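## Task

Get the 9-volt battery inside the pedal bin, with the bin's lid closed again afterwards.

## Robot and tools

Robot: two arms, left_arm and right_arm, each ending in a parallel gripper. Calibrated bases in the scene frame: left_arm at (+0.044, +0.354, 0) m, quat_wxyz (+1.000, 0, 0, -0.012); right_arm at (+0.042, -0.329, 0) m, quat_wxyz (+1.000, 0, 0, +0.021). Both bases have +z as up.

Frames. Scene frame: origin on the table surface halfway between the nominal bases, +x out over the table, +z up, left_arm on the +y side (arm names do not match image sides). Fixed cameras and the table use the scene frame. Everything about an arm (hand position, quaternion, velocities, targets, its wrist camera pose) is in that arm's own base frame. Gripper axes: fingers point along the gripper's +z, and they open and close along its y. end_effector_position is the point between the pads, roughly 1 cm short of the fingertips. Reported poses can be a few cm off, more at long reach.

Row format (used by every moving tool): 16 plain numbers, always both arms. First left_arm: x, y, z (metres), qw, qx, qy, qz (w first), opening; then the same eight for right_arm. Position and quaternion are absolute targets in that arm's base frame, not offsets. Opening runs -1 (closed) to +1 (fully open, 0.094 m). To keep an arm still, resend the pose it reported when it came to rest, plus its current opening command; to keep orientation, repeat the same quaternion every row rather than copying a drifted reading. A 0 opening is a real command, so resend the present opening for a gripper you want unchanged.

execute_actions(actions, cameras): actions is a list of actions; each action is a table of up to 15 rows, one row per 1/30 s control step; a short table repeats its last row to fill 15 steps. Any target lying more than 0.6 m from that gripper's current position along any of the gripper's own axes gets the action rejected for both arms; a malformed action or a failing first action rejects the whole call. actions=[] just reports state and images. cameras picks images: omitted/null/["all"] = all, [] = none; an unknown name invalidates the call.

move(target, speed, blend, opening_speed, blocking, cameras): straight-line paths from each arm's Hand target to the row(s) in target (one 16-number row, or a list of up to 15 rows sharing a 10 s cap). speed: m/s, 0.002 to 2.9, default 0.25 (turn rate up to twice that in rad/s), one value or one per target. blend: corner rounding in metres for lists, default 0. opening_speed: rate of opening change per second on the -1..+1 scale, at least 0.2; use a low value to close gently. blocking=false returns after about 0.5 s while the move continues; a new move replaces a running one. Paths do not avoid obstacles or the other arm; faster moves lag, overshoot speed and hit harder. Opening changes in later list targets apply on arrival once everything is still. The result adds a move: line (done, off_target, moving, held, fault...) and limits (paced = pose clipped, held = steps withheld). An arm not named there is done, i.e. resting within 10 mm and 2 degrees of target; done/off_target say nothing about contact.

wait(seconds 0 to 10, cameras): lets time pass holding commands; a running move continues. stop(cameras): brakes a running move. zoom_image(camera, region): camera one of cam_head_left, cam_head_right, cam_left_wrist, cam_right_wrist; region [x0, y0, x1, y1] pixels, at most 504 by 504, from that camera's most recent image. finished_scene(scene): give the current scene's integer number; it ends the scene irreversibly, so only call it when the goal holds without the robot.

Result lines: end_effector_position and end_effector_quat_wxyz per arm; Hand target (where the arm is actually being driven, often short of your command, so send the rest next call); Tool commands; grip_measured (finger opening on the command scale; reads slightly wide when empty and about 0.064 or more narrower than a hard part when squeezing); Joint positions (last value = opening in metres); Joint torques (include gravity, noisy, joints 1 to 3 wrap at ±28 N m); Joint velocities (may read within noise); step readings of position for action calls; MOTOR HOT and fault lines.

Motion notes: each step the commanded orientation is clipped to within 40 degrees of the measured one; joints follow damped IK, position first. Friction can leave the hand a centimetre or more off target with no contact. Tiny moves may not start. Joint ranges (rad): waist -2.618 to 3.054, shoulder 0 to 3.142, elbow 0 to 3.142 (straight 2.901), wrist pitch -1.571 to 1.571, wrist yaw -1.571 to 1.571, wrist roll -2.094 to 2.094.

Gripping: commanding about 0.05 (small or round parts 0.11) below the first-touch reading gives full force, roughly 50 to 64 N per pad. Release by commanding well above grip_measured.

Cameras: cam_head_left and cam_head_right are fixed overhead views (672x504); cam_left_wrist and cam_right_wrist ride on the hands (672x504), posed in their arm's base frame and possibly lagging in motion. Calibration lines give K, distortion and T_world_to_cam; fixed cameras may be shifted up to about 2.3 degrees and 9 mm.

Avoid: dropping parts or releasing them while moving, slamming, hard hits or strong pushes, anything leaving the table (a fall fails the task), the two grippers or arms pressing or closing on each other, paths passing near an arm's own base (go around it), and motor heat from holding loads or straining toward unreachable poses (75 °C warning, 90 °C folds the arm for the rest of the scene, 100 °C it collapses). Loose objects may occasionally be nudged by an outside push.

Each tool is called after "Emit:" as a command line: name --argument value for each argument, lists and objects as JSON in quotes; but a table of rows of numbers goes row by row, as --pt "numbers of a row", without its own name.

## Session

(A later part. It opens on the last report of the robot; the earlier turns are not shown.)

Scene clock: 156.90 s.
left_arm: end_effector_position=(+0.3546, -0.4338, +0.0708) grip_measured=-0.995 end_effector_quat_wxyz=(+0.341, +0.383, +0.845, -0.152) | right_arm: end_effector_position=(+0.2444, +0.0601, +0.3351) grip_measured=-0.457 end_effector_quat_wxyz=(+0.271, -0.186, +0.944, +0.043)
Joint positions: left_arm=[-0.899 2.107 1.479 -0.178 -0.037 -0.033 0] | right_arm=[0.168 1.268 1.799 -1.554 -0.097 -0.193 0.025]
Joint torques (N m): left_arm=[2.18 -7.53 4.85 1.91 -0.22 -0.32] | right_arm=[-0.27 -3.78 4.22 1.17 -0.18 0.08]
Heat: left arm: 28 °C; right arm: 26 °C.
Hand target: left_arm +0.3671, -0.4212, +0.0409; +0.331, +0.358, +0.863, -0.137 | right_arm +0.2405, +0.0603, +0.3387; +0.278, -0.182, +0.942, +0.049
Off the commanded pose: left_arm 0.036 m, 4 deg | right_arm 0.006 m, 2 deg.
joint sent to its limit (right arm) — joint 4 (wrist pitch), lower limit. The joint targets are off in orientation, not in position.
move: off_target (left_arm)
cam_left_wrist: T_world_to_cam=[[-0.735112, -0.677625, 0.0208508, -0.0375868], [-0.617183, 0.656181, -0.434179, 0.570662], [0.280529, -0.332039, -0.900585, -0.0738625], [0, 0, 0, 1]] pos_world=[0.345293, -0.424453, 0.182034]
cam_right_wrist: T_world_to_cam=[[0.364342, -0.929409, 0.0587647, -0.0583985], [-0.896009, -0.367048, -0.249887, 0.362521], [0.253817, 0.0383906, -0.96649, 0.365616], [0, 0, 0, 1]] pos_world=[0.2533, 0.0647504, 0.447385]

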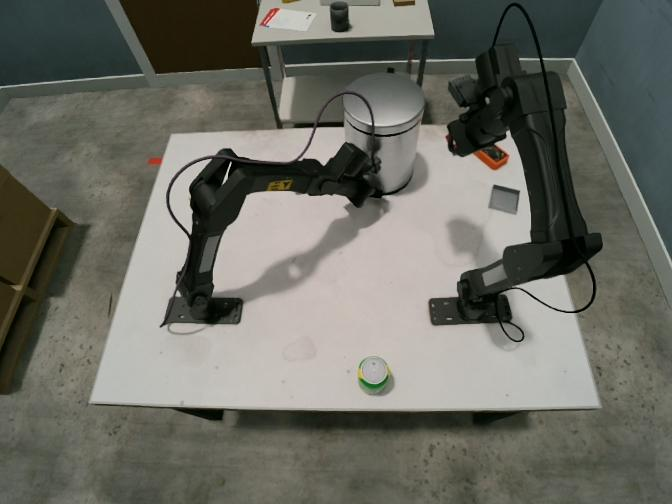

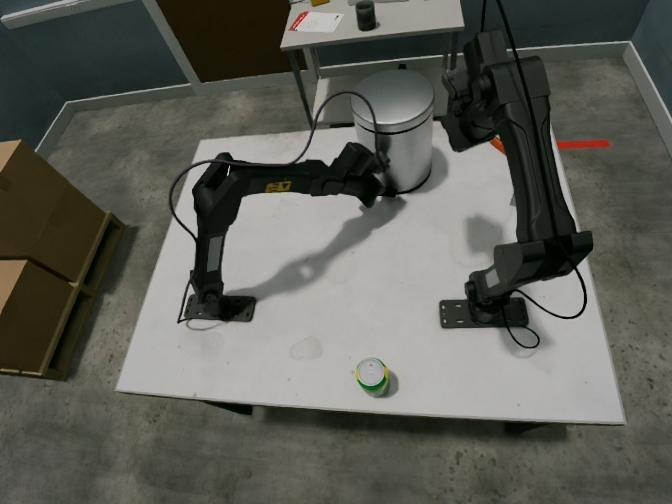

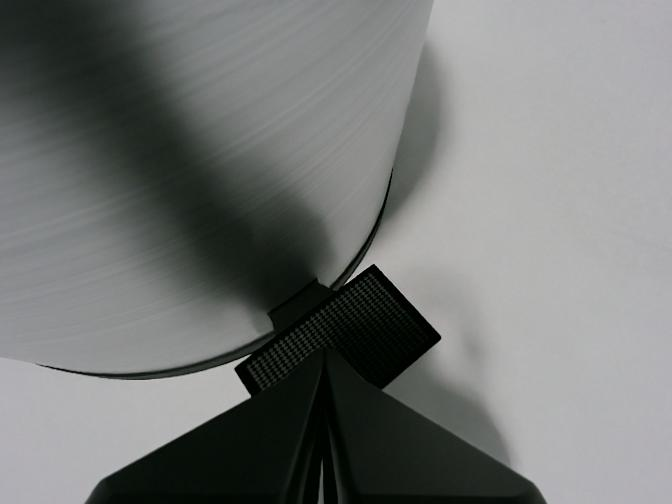

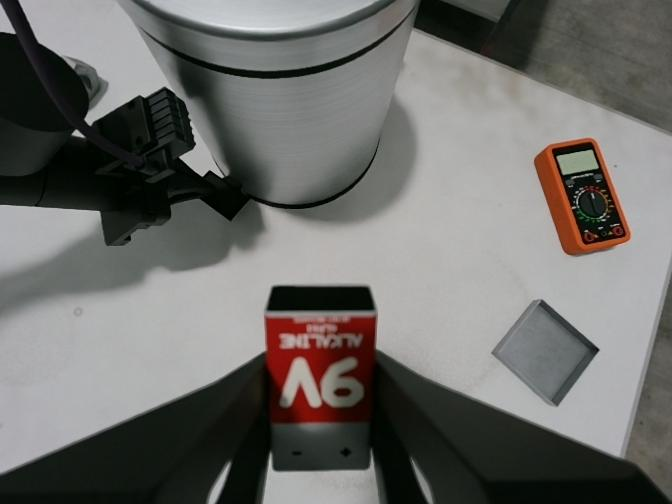

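Emit:
move --target '[0.354,-0.432,0.0,0.3311,0.3573,0.8625,-0.1372,-1,0.2402,0.0602,0.3393,0.2540,-0.1843,0.9481,0.0494,-0.8]' --speed 0.08

Scene clock: 162.40 s.
left_arm: end_effector_position=(+0.3614, -0.4446, +0.0525) grip_measured=-0.995 end_effector_quat_wxyz=(+0.381, +0.360, +0.837, -0.155) | right_arm: end_effector_position=(+0.2443, +0.0601, +0.3350) grip_measured=-0.457 end_effector_quat_wxyz=(+0.271, -0.186, +0.944, +0.043)
Joint positions: left_arm=[-0.92 2.159 1.417 0.015 -0.096 -0.064 0] | right_arm=[0.168 1.268 1.799 -1.554 -0.097 -0.193 0.025]
Joint torques (N m): left_arm=[0.4 -6.76 4.15 1.37 0.05 -0.32] | right_arm=[-0.28 -3.78 4.22 1.18 -0.18 0.09]
Heat: left arm: 28 °C; right arm: 26 °C.
Hand target: left_arm +0.3518, -0.4296, +0.0025; +0.331, +0.357, +0.863, -0.137 | right_arm +0.2404, +0.0603, +0.3387; +0.278, -0.182, +0.942, +0.049
Off the commanded pose: left_arm 0.054 m, 7 deg | right_arm 0.006 m, 2 deg.
joint sent to its limit (right arm) — joint 4 (wrist pitch), lower limit. The joint targets are off in orientation, not in position.
move: off_target (left_arm)
cam_left_wrist: T_world_to_cam=[[-0.706366, -0.707759, 0.0111964, -0.0628274], [-0.613718, 0.604475, -0.507898, 0.553681], [0.352701, -0.365633, -0.861344, -0.138892], [0, 0, 0, 1]] pos_world=[0.344412, -0.429937, 0.162283]
cam_right_wrist: T_world_to_cam=[[0.364372, -0.929401, 0.0587123, -0.0583834], [-0.896109, -0.367081, -0.24948, 0.362366], [0.253419, 0.0382911, -0.966598, 0.365771], [0, 0, 0, 1]] pos_world=[0.2533, 0.0647504, 0.447385]

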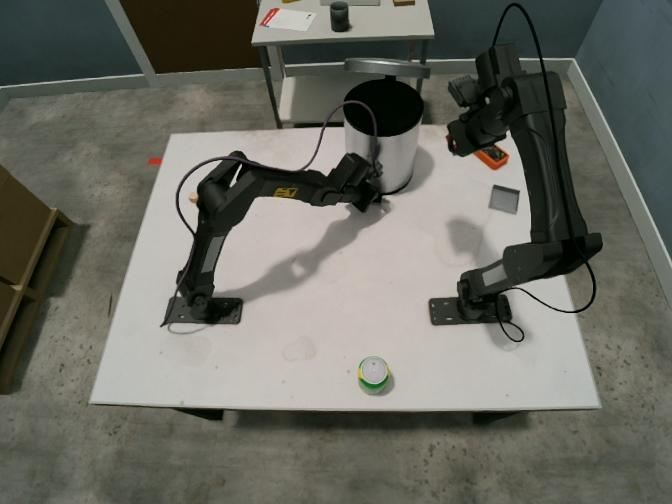

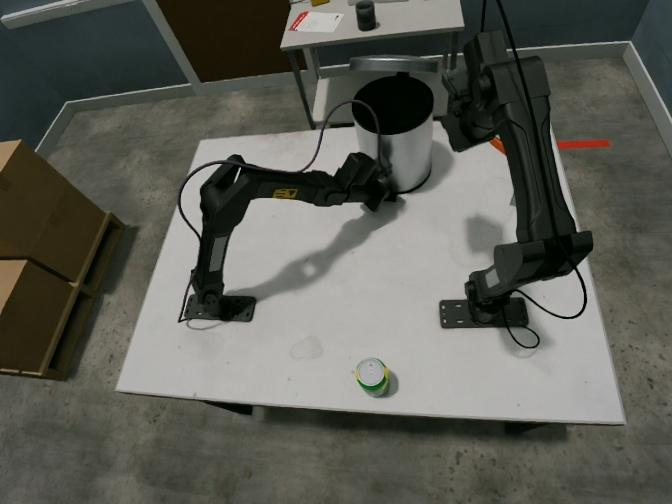

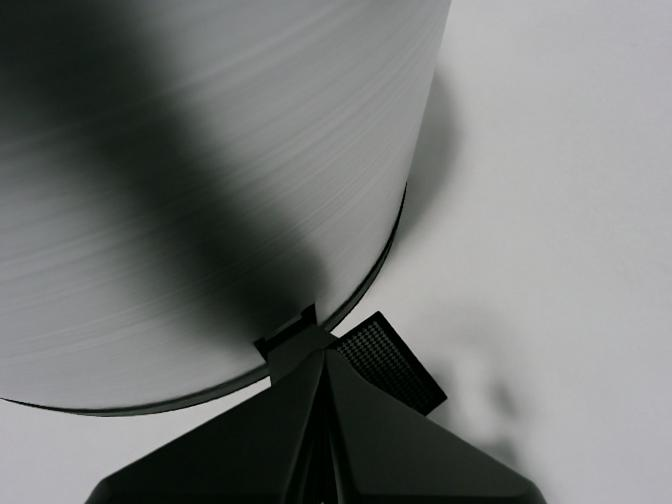

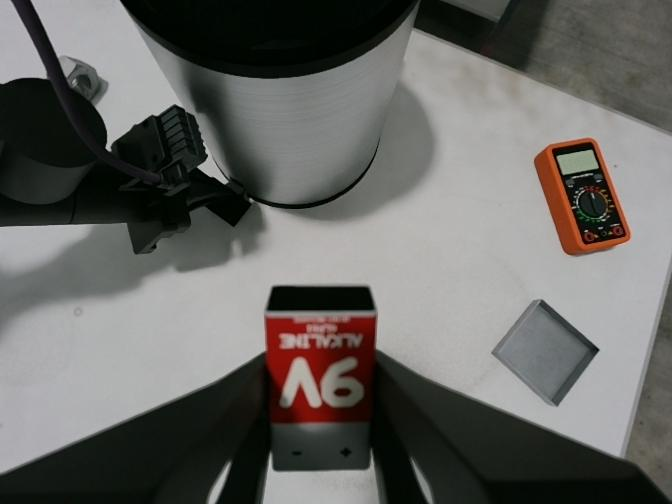

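Emit:
move --pt "0.354 -0.432 0.0 0.3311 0.3573 0.8625 -0.1372 -1 0.455 0.187 0.345 0.2540 -0.1843 0.9481 0.0494 -0.8" --pt "0.354 -0.432 0.0 0.3311 0.3573 0.8625 -0.1372 -1 0.465 0.191 0.25 0.2540 -0.1843 0.9481 0.0494 -0.8" --speed '[0.25,0.12]'

Scene clock: 175.80 s.
left_arm: end_effector_position=(+0.3639, -0.4533, +0.0567) grip_measured=-0.995 end_effector_quat_wxyz=(+0.395, +0.350, +0.831, -0.176) | right_arm: end_effector_position=(+0.4632, +0.1917, +0.3255) grip_measured=-0.457 end_effector_quat_wxyz=(+0.354, -0.183, +0.915, +0.065)
Joint positions: left_arm=[-0.92 2.169 1.414 0.076 -0.08 -0.085 0] | right_arm=[0.394 2.016 2.427 -1.245 0.01 -0.006 0.025]
Joint torques (N m): left_arm=[0.53 -7.75 4.56 0.83 -0.08 -0.09] | right_arm=[-0.32 -3.08 1.54 0.71 -0.08 0.12]
Heat: left arm: 28 °C; right arm: 26 °C.
Hand target: left_arm +0.3524, -0.4303, +0.0033; +0.332, +0.357, +0.862, -0.138 | right_arm +0.4611, +0.1895, +0.2551; +0.255, -0.184, +0.948, +0.049
Off the commanded pose: left_arm 0.061 m, 9 deg | right_arm 0.076 m, 12 deg.
elbow stopped short (right arm): the move would have taken joint 3 (elbow) straighter than the controller allows.
move: off_target (left_arm, right_arm)
cam_left_wrist: T_world_to_cam=[[-0.706283, -0.706571, 0.0438328, -0.0685488], [-0.60931, 0.575202, -0.545787, 0.549906], [0.360425, -0.412188, -0.836777, -0.164705], [0, 0, 0, 1]] pos_world=[0.346012, -0.432631, 0.165315]
cam_right_wrist: T_world_to_cam=[[0.365328, -0.92962, 0.0483951, -0.0123527], [-0.836921, -0.350771, -0.420147, 0.62949], [0.407553, 0.112989, -0.906165, 0.1906], [0, 0, 0, 1]] pos_world=[0.453666, 0.187788, 0.437791]

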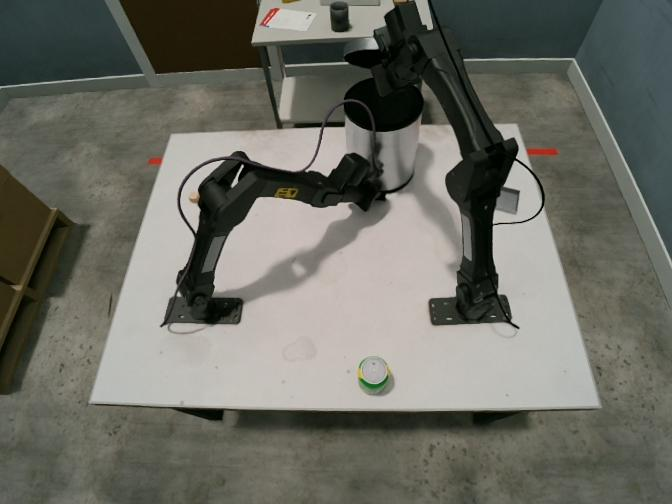

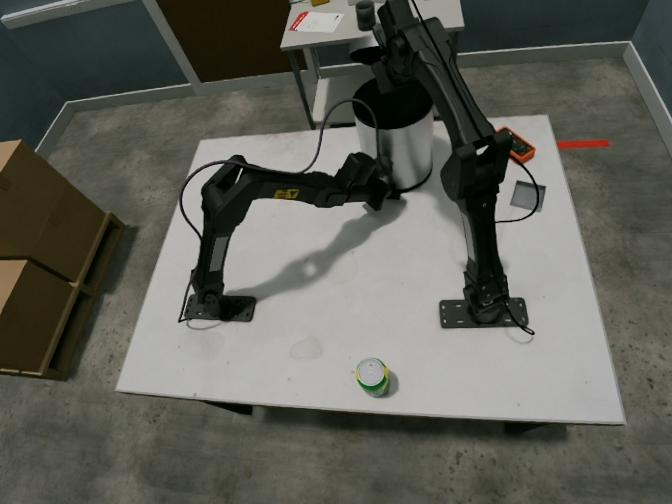

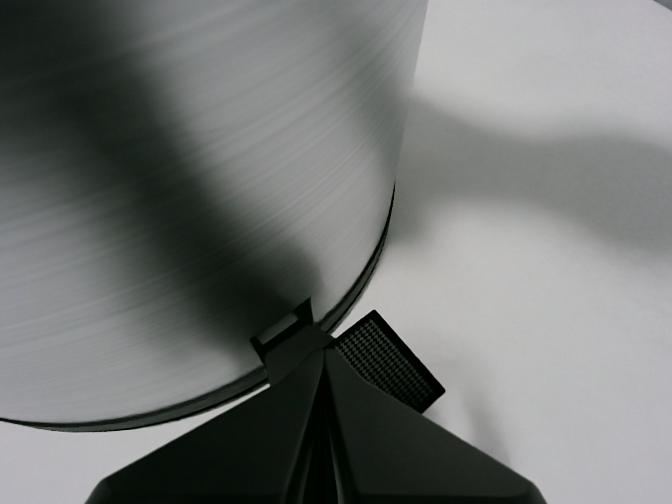

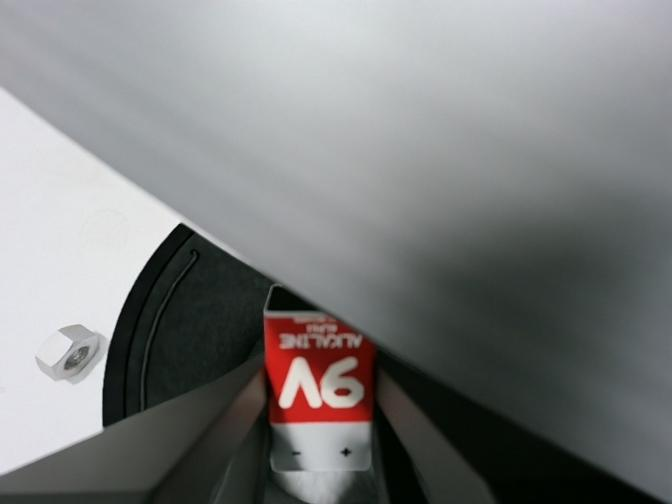

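Emit:
move --pt "0.354 -0.432 0.0 0.3311 0.3573 0.8625 -0.1372 -1 0.425 0.175 0.335 0.2540 -0.1843 0.9481 0.0494 -0.8" --pt "0.354 -0.432 0.0 0.3311 0.3573 0.8625 -0.1372 -1 0.432 0.177 0.26 0.2540 -0.1843 0.9481 0.0494 -0.8" --speed '[0.2,0.12]'

Scene clock: 187.80 s.
left_arm: end_effector_position=(+0.3631, -0.4523, +0.0523) grip_measured=-0.995 end_effector_quat_wxyz=(+0.390, +0.351, +0.833, -0.174) | right_arm: end_effector_position=(+0.4137, +0.1857, +0.2924) grip_measured=-0.457 end_effector_quat_wxyz=(+0.278, -0.197, +0.937, +0.074)
Joint positions: left_arm=[-0.92 2.175 1.414 0.07 -0.079 -0.085 0] | right_arm=[0.407 1.882 2.183 -1.29 -0.033 0.001 0.025]
Joint torques (N m): left_arm=[0.55 -8.09 4.71 0.88 -0.09 -0.11] | right_arm=[-1.46 -5.01 2.29 1.5 0.32 0.02]
Heat: left arm: 27 °C; right arm: 25 °C.
Hand target: left_arm +0.3526, -0.4305, +0.0028; +0.332, +0.357, +0.862, -0.138 | right_arm +0.4296, +0.1762, +0.2603; +0.253, -0.185, +0.948, +0.050
Off the commanded pose: left_arm 0.057 m, 9 deg | right_arm 0.038 m, 4 deg.
move: off_target (left_arm, right_arm)
cam_left_wrist: T_world_to_cam=[[-0.7062, -0.706735, 0.0425156, -0.068327], [-0.613108, 0.580403, -0.535939, 0.54958], [0.354091, -0.404546, -0.843186, -0.161576], [0, 0, 0, 1]] pos_world=[0.345912, -0.432632, 0.161208]
cam_right_wrist: T_world_to_cam=[[0.401181, -0.915928, 0.011364, -0.00478031], [-0.879229, -0.388527, -0.275685, 0.55431], [0.256923, 0.100608, -0.961181, 0.262165], [0, 0, 0, 1]] pos_world=[0.421927, 0.18461, 0.404857]

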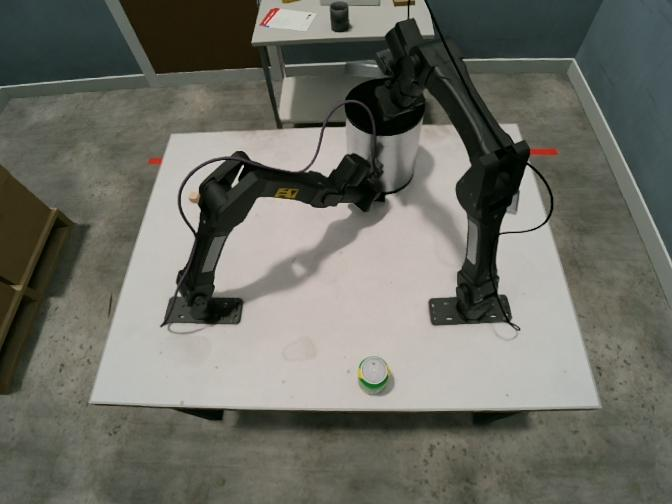

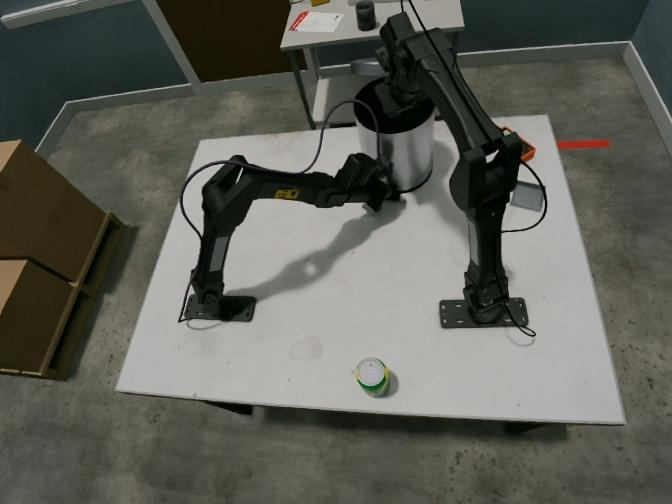

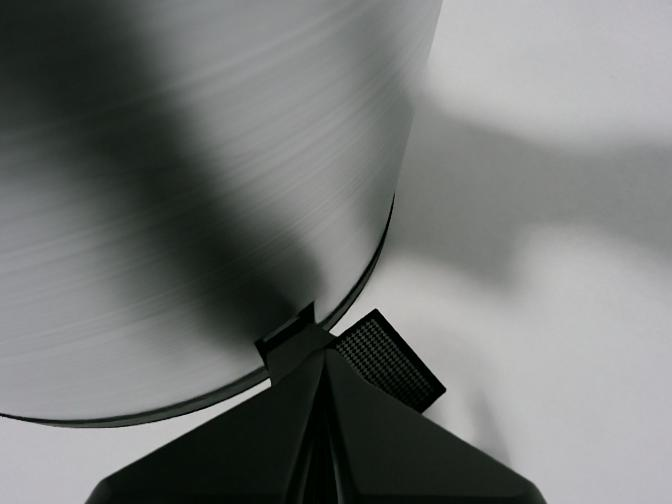

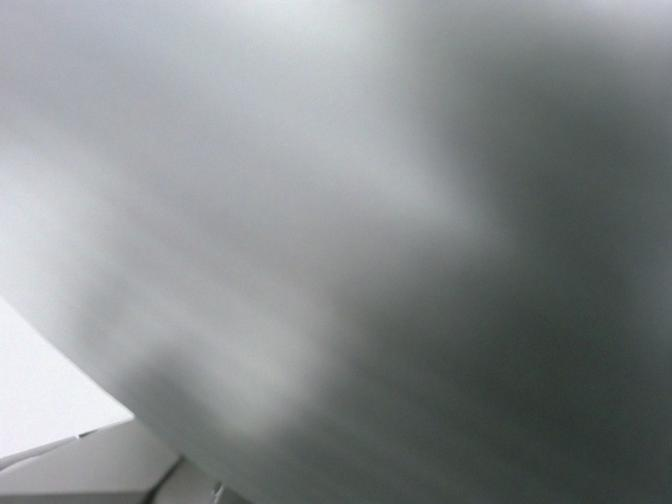

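Emit:
move --pt "0.354 -0.432 0.0 0.3311 0.3573 0.8625 -0.1372 -1 0.34 0.15 0.345 0.2540 -0.1843 0.9481 0.0494 -0.8" --pt "0.354 -0.432 0.0 0.3311 0.3573 0.8625 -0.1372 -1 0.35 0.15 0.36 0.2264 -0.7508 0.6077 -0.1255 -0.8" --speed '[0.15,0.5]'

Scene clock: 206.93 s.
left_arm: end_effector_position=(+0.3632, -0.4524, +0.0534) grip_measured=-0.995 end_effector_quat_wxyz=(+0.391, +0.351, +0.833, -0.174) | right_arm: end_effector_position=(+0.3468, +0.1496, +0.3567) grip_measured=-0.458 end_effector_quat_wxyz=(-0.256, +0.743, -0.601, +0.142)
Joint positions: left_arm=[-0.92 2.173 1.414 0.07 -0.08 -0.085 0] | right_arm=[0.412 1.746 2.323 -1.553 0.016 -1.374 0.025]
Joint torques (N m): left_arm=[0.55 -7.97 4.67 0.9 -0.07 -0.08] | right_arm=[-0.27 -5.75 6.06 1.22 -0.05 -0.03]
Heat: left arm: 27 °C; right arm: 25 °C.
Hand target: left_arm +0.3525, -0.4304, +0.0029; +0.332, +0.357, +0.862, -0.138 | right_arm +0.3499, +0.1500, +0.3595; -0.261, +0.742, -0.600, +0.144
Off the commanded pose: left_arm 0.058 m, 9 deg | right_arm 0.005 m, 4 deg.
joint sent to its limit (right arm) — joint 4 (wrist pitch), lower limit. The joint targets are off in orientation, not in position.
move: off_target (left_arm, right_arm)
cam_left_wrist: T_world_to_cam=[[-0.705992, -0.706938, 0.0425906, -0.0684705], [-0.612635, 0.57943, -0.537531, 0.549732], [0.355323, -0.405585, -0.842168, -0.161732], [0, 0, 0, 1]] pos_world=[0.345912, -0.432532, 0.162209]
cam_right_wrist: T_world_to_cam=[[0.796882, 0.149631, 0.585311, -0.513034], [0.0708338, -0.985301, 0.155448, 0.105218], [0.599968, -0.0824142, -0.795768, 0.194214], [0, 0, 0, 1]] pos_world=[0.284853, 0.196443, 0.438478]

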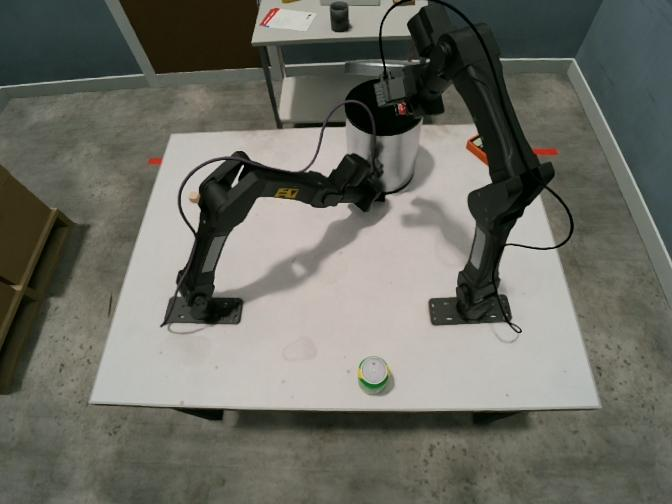

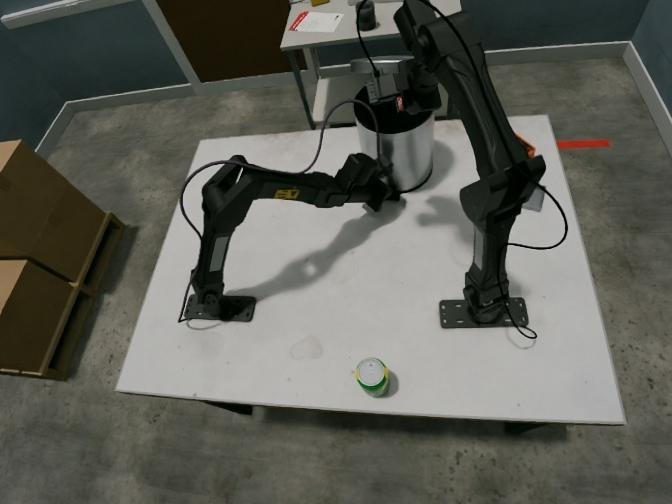

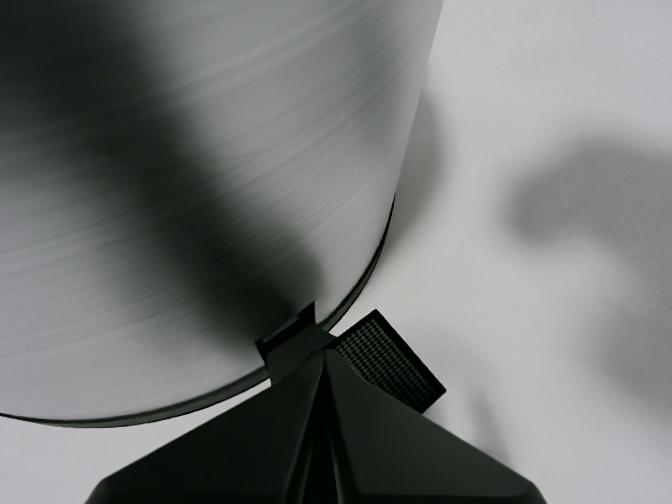

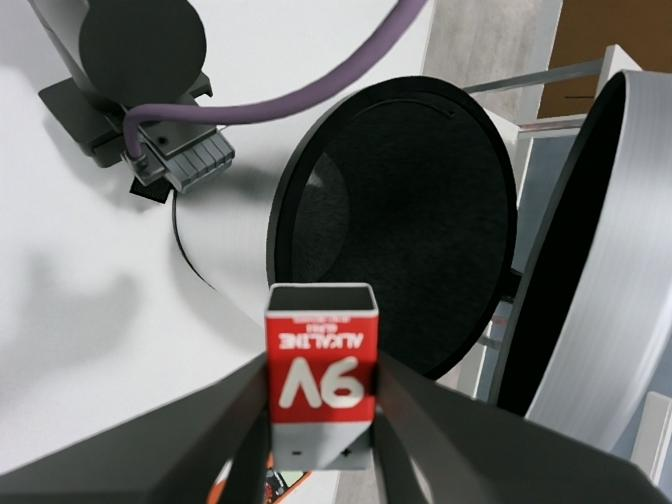

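Emit:
move --pt "0.354 -0.432 0.0 0.3311 0.3573 0.8625 -0.1372 -1 0.455 0.187 0.345 0.2264 -0.7508 0.6077 -0.1255 -0.8" --pt "0.354 -0.432 0.0 0.3311 0.3573 0.8625 -0.1372 -1 0.457 0.189 0.25 0.2264 -0.7508 0.6077 -0.1255 -0.8" --speed '[0.2,0.12]'

Scene clock: 216.87 s.
left_arm: end_effector_position=(+0.3670, -0.4641, +0.0660) grip_measured=-0.995 end_effector_quat_wxyz=(+0.413, +0.349, +0.818, -0.196) | right_arm: end_effector_position=(+0.4392, +0.1854, +0.3025) grip_measured=-0.458 end_effector_quat_wxyz=(-0.271, +0.742, -0.593, +0.157)
Joint positions: left_arm=[-0.922 2.178 1.421 0.135 -0.062 -0.085 0] | right_arm=[0.405 1.953 2.295 -1.276 0.021 -1.395 0.025]
Joint torques (N m): left_arm=[0.62 -8.79 4.03 0.36 -0.23 -0.06] | right_arm=[-0.99 -2.76 2.59 1.38 -0.19 0.06]
Heat: left arm: 27 °C; right arm: 26 °C.
Hand target: left_arm +0.3526, -0.4310, +0.0046; +0.334, +0.358, +0.861, -0.139 | right_arm +0.4527, +0.1871, +0.2509; -0.227, +0.750, -0.608, +0.125
Off the commanded pose: left_arm 0.075 m, 13 deg | right_arm 0.055 m, 7 deg.
elbow stopped short (right arm): the move would have taken joint 3 (elbow) straighter than the controller allows.
move: off_target (left_arm, right_arm)
cam_left_wrist: T_world_to_cam=[[-0.718673, -0.692592, 0.0618506, -0.064634], [-0.58581, 0.55514, -0.590462, 0.548052], [0.374614, -0.460582, -0.804692, -0.192188], [0, 0, 0, 1]] pos_world=[0.3466, -0.437529, 0.17295]
cam_right_wrist: T_world_to_cam=[[0.769097, 0.15374, 0.620366, -0.559502], [0.0707685, -0.985154, 0.156407, 0.142011], [0.635203, -0.0763897, -0.768559, 0.0736972], [0, 0, 0, 1]] pos_world=[0.373449, 0.231551, 0.381526]

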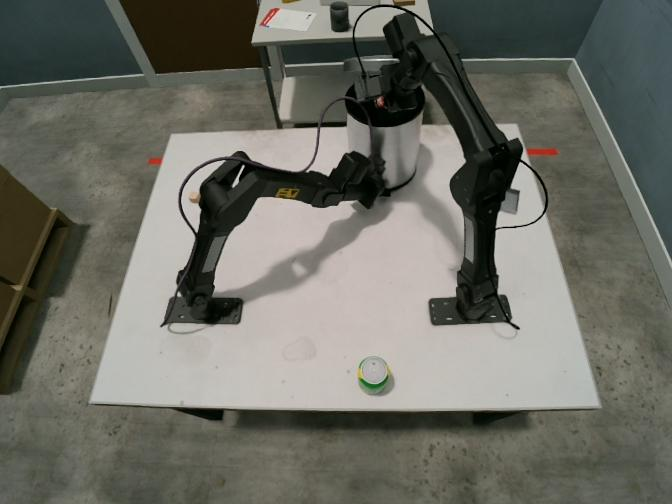

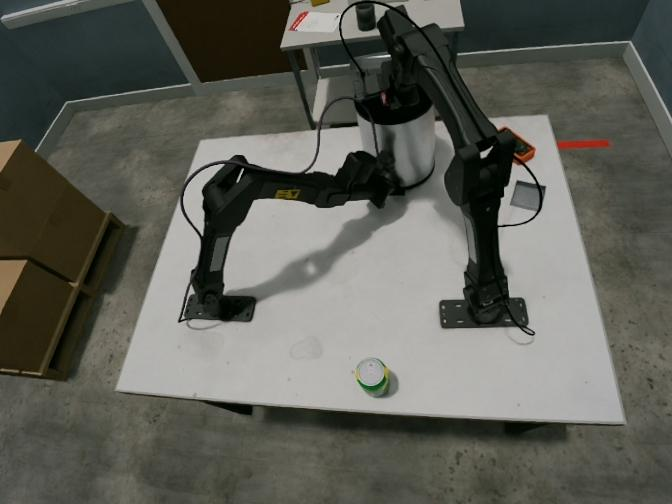

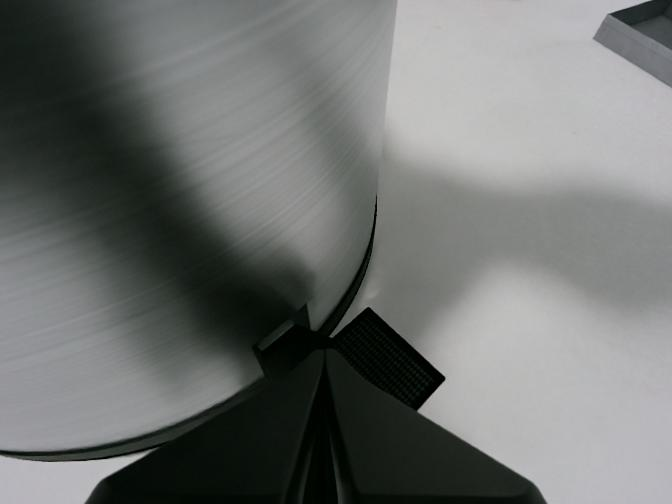

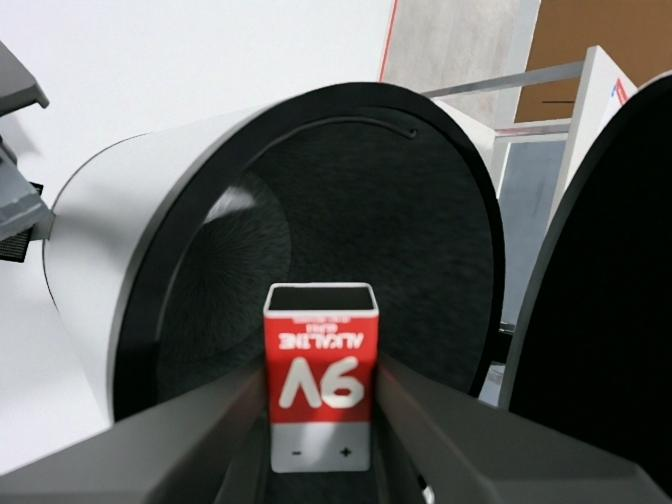

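Emit:
move --pt "0.354 -0.432 0.0 0.3311 0.3573 0.8625 -0.1372 -1 0.448 0.187 0.30 0.2264 -0.7508 0.6077 -0.1255 -0.8" --pt "0.354 -0.432 0.0 0.3311 0.3573 0.8625 -0.1372 -1 0.448 0.187 0.30 0.2264 -0.7508 0.6077 -0.1255 0.0" --speed 0.15 --cameras '["cam_right_wrist","cam_head_left"]'

Scene clock: 225.53 s.
left_arm: end_effector_position=(+0.3640, -0.4567, +0.0513) grip_measured=-0.995 end_effector_quat_wxyz=(+0.394, +0.352, +0.830, -0.179) | right_arm: end_effector_position=(+0.4406, +0.1797, +0.3261) grip_measured=-0.003 end_effector_quat_wxyz=(-0.263, +0.738, -0.601, +0.157)
Joint positions: left_arm=[-0.922 2.188 1.421 0.089 -0.073 -0.085 0] | right_arm=[0.395 2.141 2.738 -1.547 0.027 -1.388 0.047]
Joint torques (N m): left_arm=[0.66 -9.2 4.42 0.72 -0.13 -0.1] | right_arm=[0.09 -6 3.92 1.2 -0.21 0.04]
Heat: left arm: 27 °C; right arm: 26 °C.
Hand target: left_arm +0.3529, -0.4312, +0.0028; +0.333, +0.357, +0.862, -0.138 | right_arm +0.4467, +0.1864, +0.2998; -0.240, +0.747, -0.605, +0.133
Off the commanded pose: left_arm 0.058 m, 9 deg | right_arm 0.028 m, 6 deg.
joint sent to its limit (right arm) — joint 4 (wrist pitch), lower limit. The joint targets still meet the commanded pose.
move: off_target (left_arm, right_arm); target 2's new opening was sent with right_arm's hand 0.028 m and 6 deg from that target
cam_right_wrist: T_world_to_cam=[[0.780309, 0.143916, 0.60861, -0.573727], [0.0550225, -0.985187, 0.162419, 0.137618], [0.622969, -0.0932497, -0.776668, 0.101695], [0, 0, 0, 1]] pos_world=[0.376759, 0.227632, 0.405807]
Images, in order (width x height): cam_head_left 672x504, cam_right_wrist 672x504.

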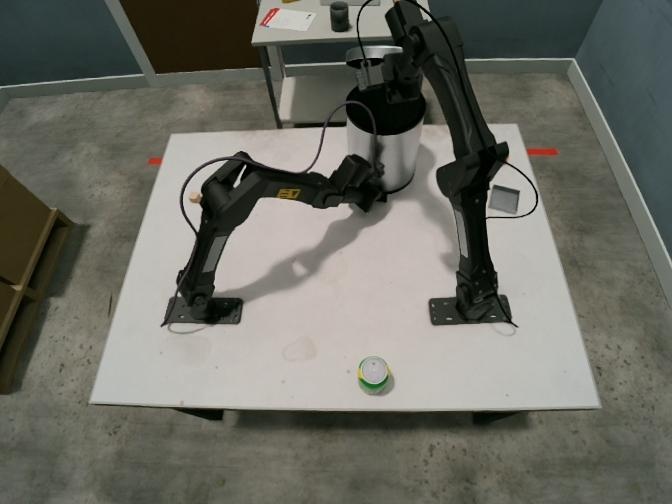

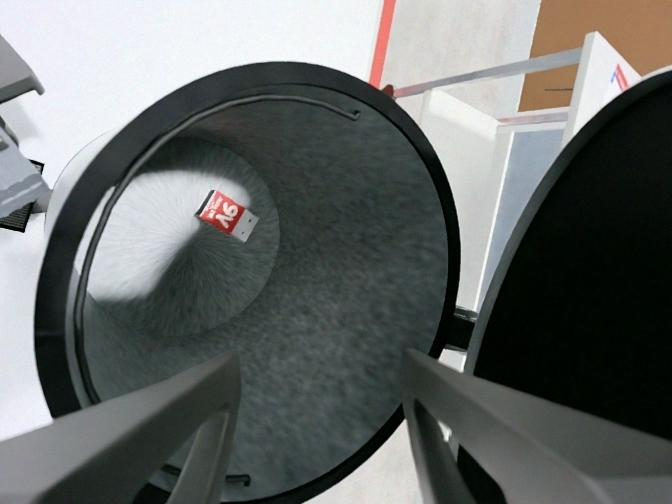

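In. Retreat right, then release the pedal.

Emit:
move --pt "0.354 -0.432 0.0 0.3311 0.3573 0.8625 -0.1372 -1 0.36 0.15 0.40 0.2264 -0.7508 0.6077 -0.1255 0" --pt "0.354 -0.432 0.0 0.3311 0.3573 0.8625 -0.1372 -1 0.22 0.02 0.36 0.2540 -0.1843 0.9481 0.0494 0" --pt "0.345 -0.43 0.07 0.3311 0.3573 0.8625 -0.1372 -1 0.22 0.02 0.36 0.2540 -0.1843 0.9481 0.0494 0" --pt "0.29 -0.33 0.16 0.3311 0.3573 0.8625 -0.1372 -1 0.22 0.02 0.36 0.2540 -0.1843 0.9481 0.0494 0" --speed '[0.25,0.3,0.08,0.25]'

Emit:
wait --seconds 1

Scene clock: 237.93 s.
left_arm: end_effector_position=(+0.2922, -0.3342, +0.1614) grip_measured=-0.995 end_effector_quat_wxyz=(+0.334, +0.353, +0.862, -0.139) | right_arm: end_effector_position=(+0.2225, +0.0189, +0.3598) grip_measured=-0.002 end_effector_quat_wxyz=(+0.335, -0.174, +0.926, +0.018)
Joint positions: left_arm=[-0.881 1.598 1.208 -0.442 -0.066 -0.078 0] | right_arm=[-0.079 1.142 1.784 -1.554 -0.2 -0.382 0.047]
Joint torques (N m): left_arm=[0.32 -8.92 5.5 1.44 0.02 0.11] | right_arm=[-0.36 -1.7 3.49 1.31 -0.24 0.1]
Heat: left arm: 27 °C; right arm: 25 °C.
Hand target: left_arm +0.2900, -0.3301, +0.1600; +0.331, +0.357, +0.862, -0.137 | right_arm +0.2203, +0.0202, +0.3595; +0.336, -0.170, +0.926, +0.025
Off the commanded pose: left_arm 0.005 m, 1 deg | right_arm 0.003 m, 10 deg.
joint sent to its limit (right arm) — joint 4 (wrist pitch), lower limit. The joint targets are off in orientation, not in position.
move: off_target (right_arm)
cam_left_wrist: T_world_to_cam=[[-0.685135, -0.727888, 0.027733, -0.0503129], [-0.671192, 0.616061, -0.412274, 0.504914], [0.283004, -0.301078, -0.910638, 0.0695801], [0, 0, 0, 1]] pos_world=[0.284731, -0.326731, 0.27292]
cam_right_wrist: T_world_to_cam=[[0.319134, -0.939994, 0.120687, -0.1022], [-0.865381, -0.340953, -0.367242, 0.368874], [0.386354, 0.0127594, -0.922262, 0.351768], [0, 0, 0, 1]] pos_world=[0.215925, 0.0252132, 0.472222]

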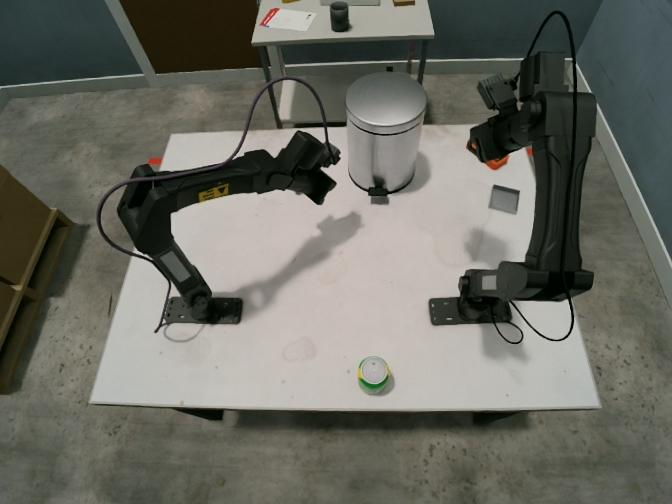

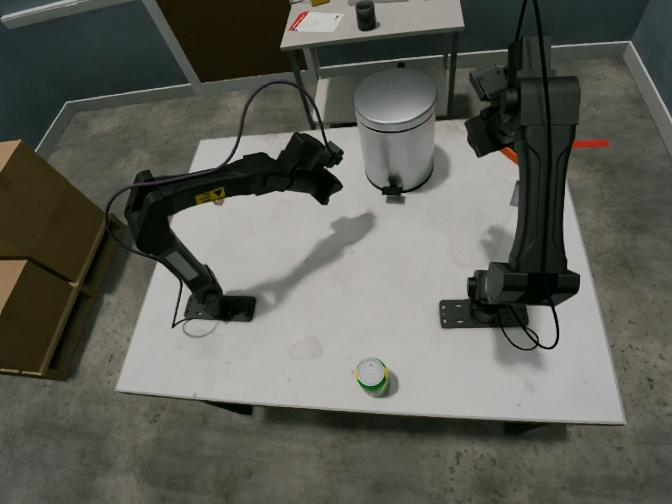

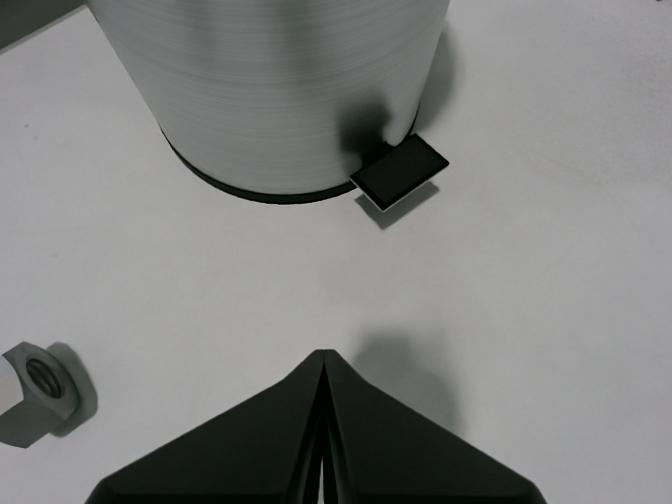

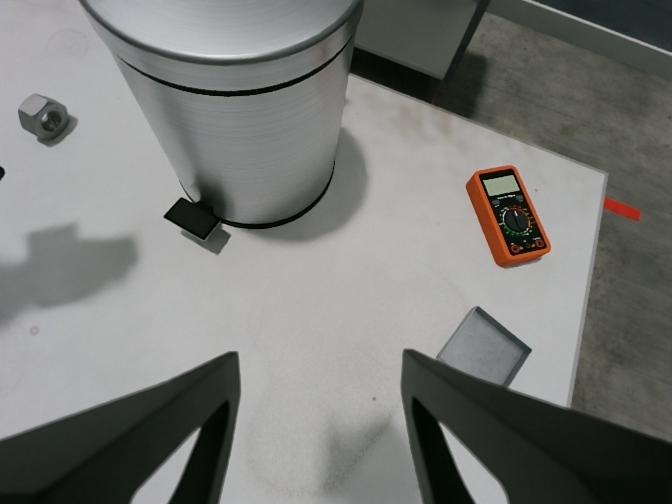

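Scene clock: 238.93 s.
left_arm: end_effector_position=(+0.2920, -0.3341, +0.1613) grip_measured=-0.995 end_effector_quat_wxyz=(+0.334, +0.354, +0.863, -0.139) | right_arm: end_effector_position=(+0.2225, +0.0189, +0.3598) grip_measured=-0.002 end_effector_quat_wxyz=(+0.335, -0.174, +0.926, +0.018)
Joint positions: left_arm=[-0.881 1.598 1.208 -0.443 -0.066 -0.078 0] | right_arm=[-0.079 1.142 1.784 -1.554 -0.2 -0.382 0.047]
Joint torques (N m): left_arm=[0.31 -8.92 5.59 1.43 0.02 0.1] | right_arm=[-0.35 -1.73 3.49 1.3 -0.25 0.1]
Heat: left arm: 27 °C; right arm: 25 °C.
Hand target: left_arm +0.2900, -0.3301, +0.1600; +0.331, +0.357, +0.863, -0.137 | right_arm +0.2203, +0.0202, +0.3595; +0.336, -0.170, +0.926, +0.025
Tool commands: left_gripper/opening=-1.0 right_gripper/opening=+0.0
Off the commanded pose: left_arm 0.005 m, 1 deg | right_arm 0.003 m, 10 deg.
wait: 1.00 s; at rest by 0.17 s
cam_left_wrist: T_world_to_cam=[[-0.685295, -0.727731, 0.0279094, -0.0503303], [-0.671322, 0.616391, -0.41157, 0.504758], [0.282309, -0.300783, -0.910951, 0.0698965], [0, 0, 0, 1]] pos_world=[0.284631, -0.326731, 0.27282]
cam_right_wrist: T_world_to_cam=[[0.319134, -0.939994, 0.120687, -0.1022], [-0.865381, -0.340953, -0.367242, 0.368874], [0.386354, 0.0127594, -0.922262, 0.351768], [0, 0, 0, 1]] pos_world=[0.215925, 0.0252132, 0.472222]

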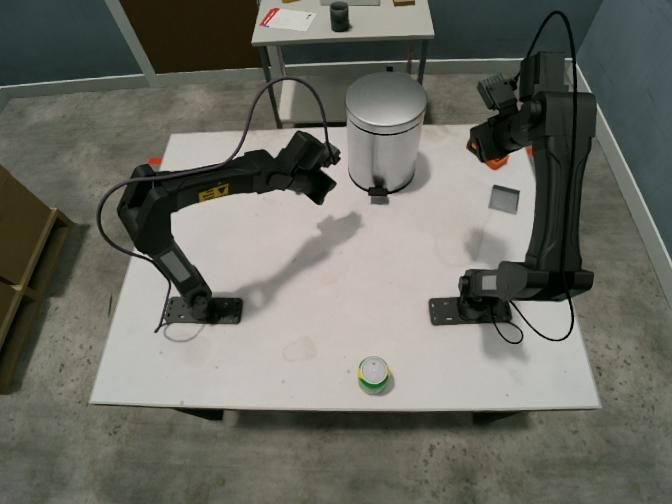

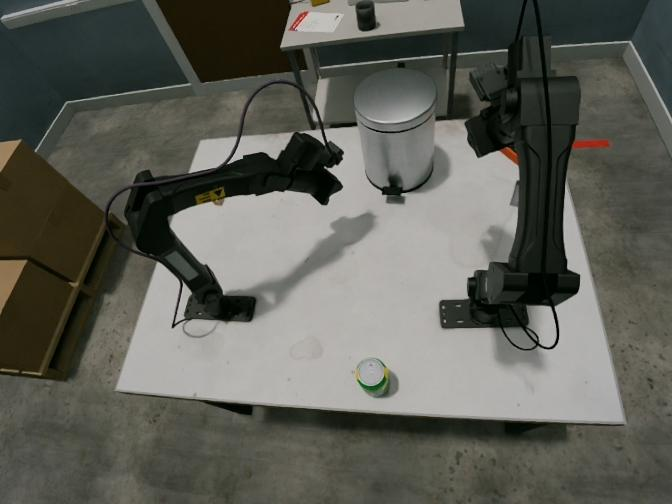

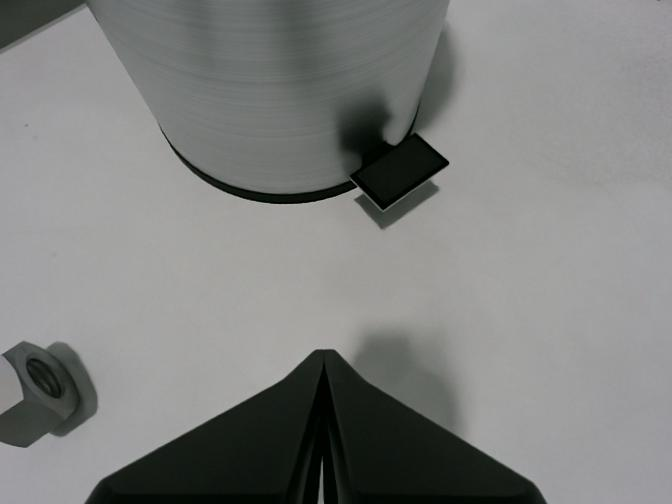

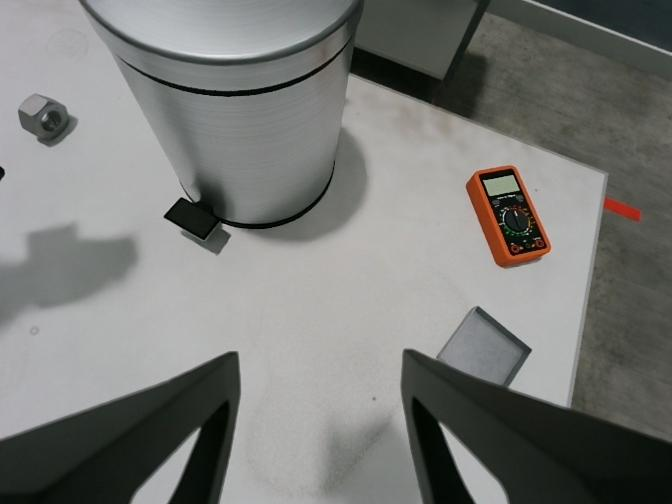

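Emit:
finished_scene --scene 2

The scene is finished: the task was done.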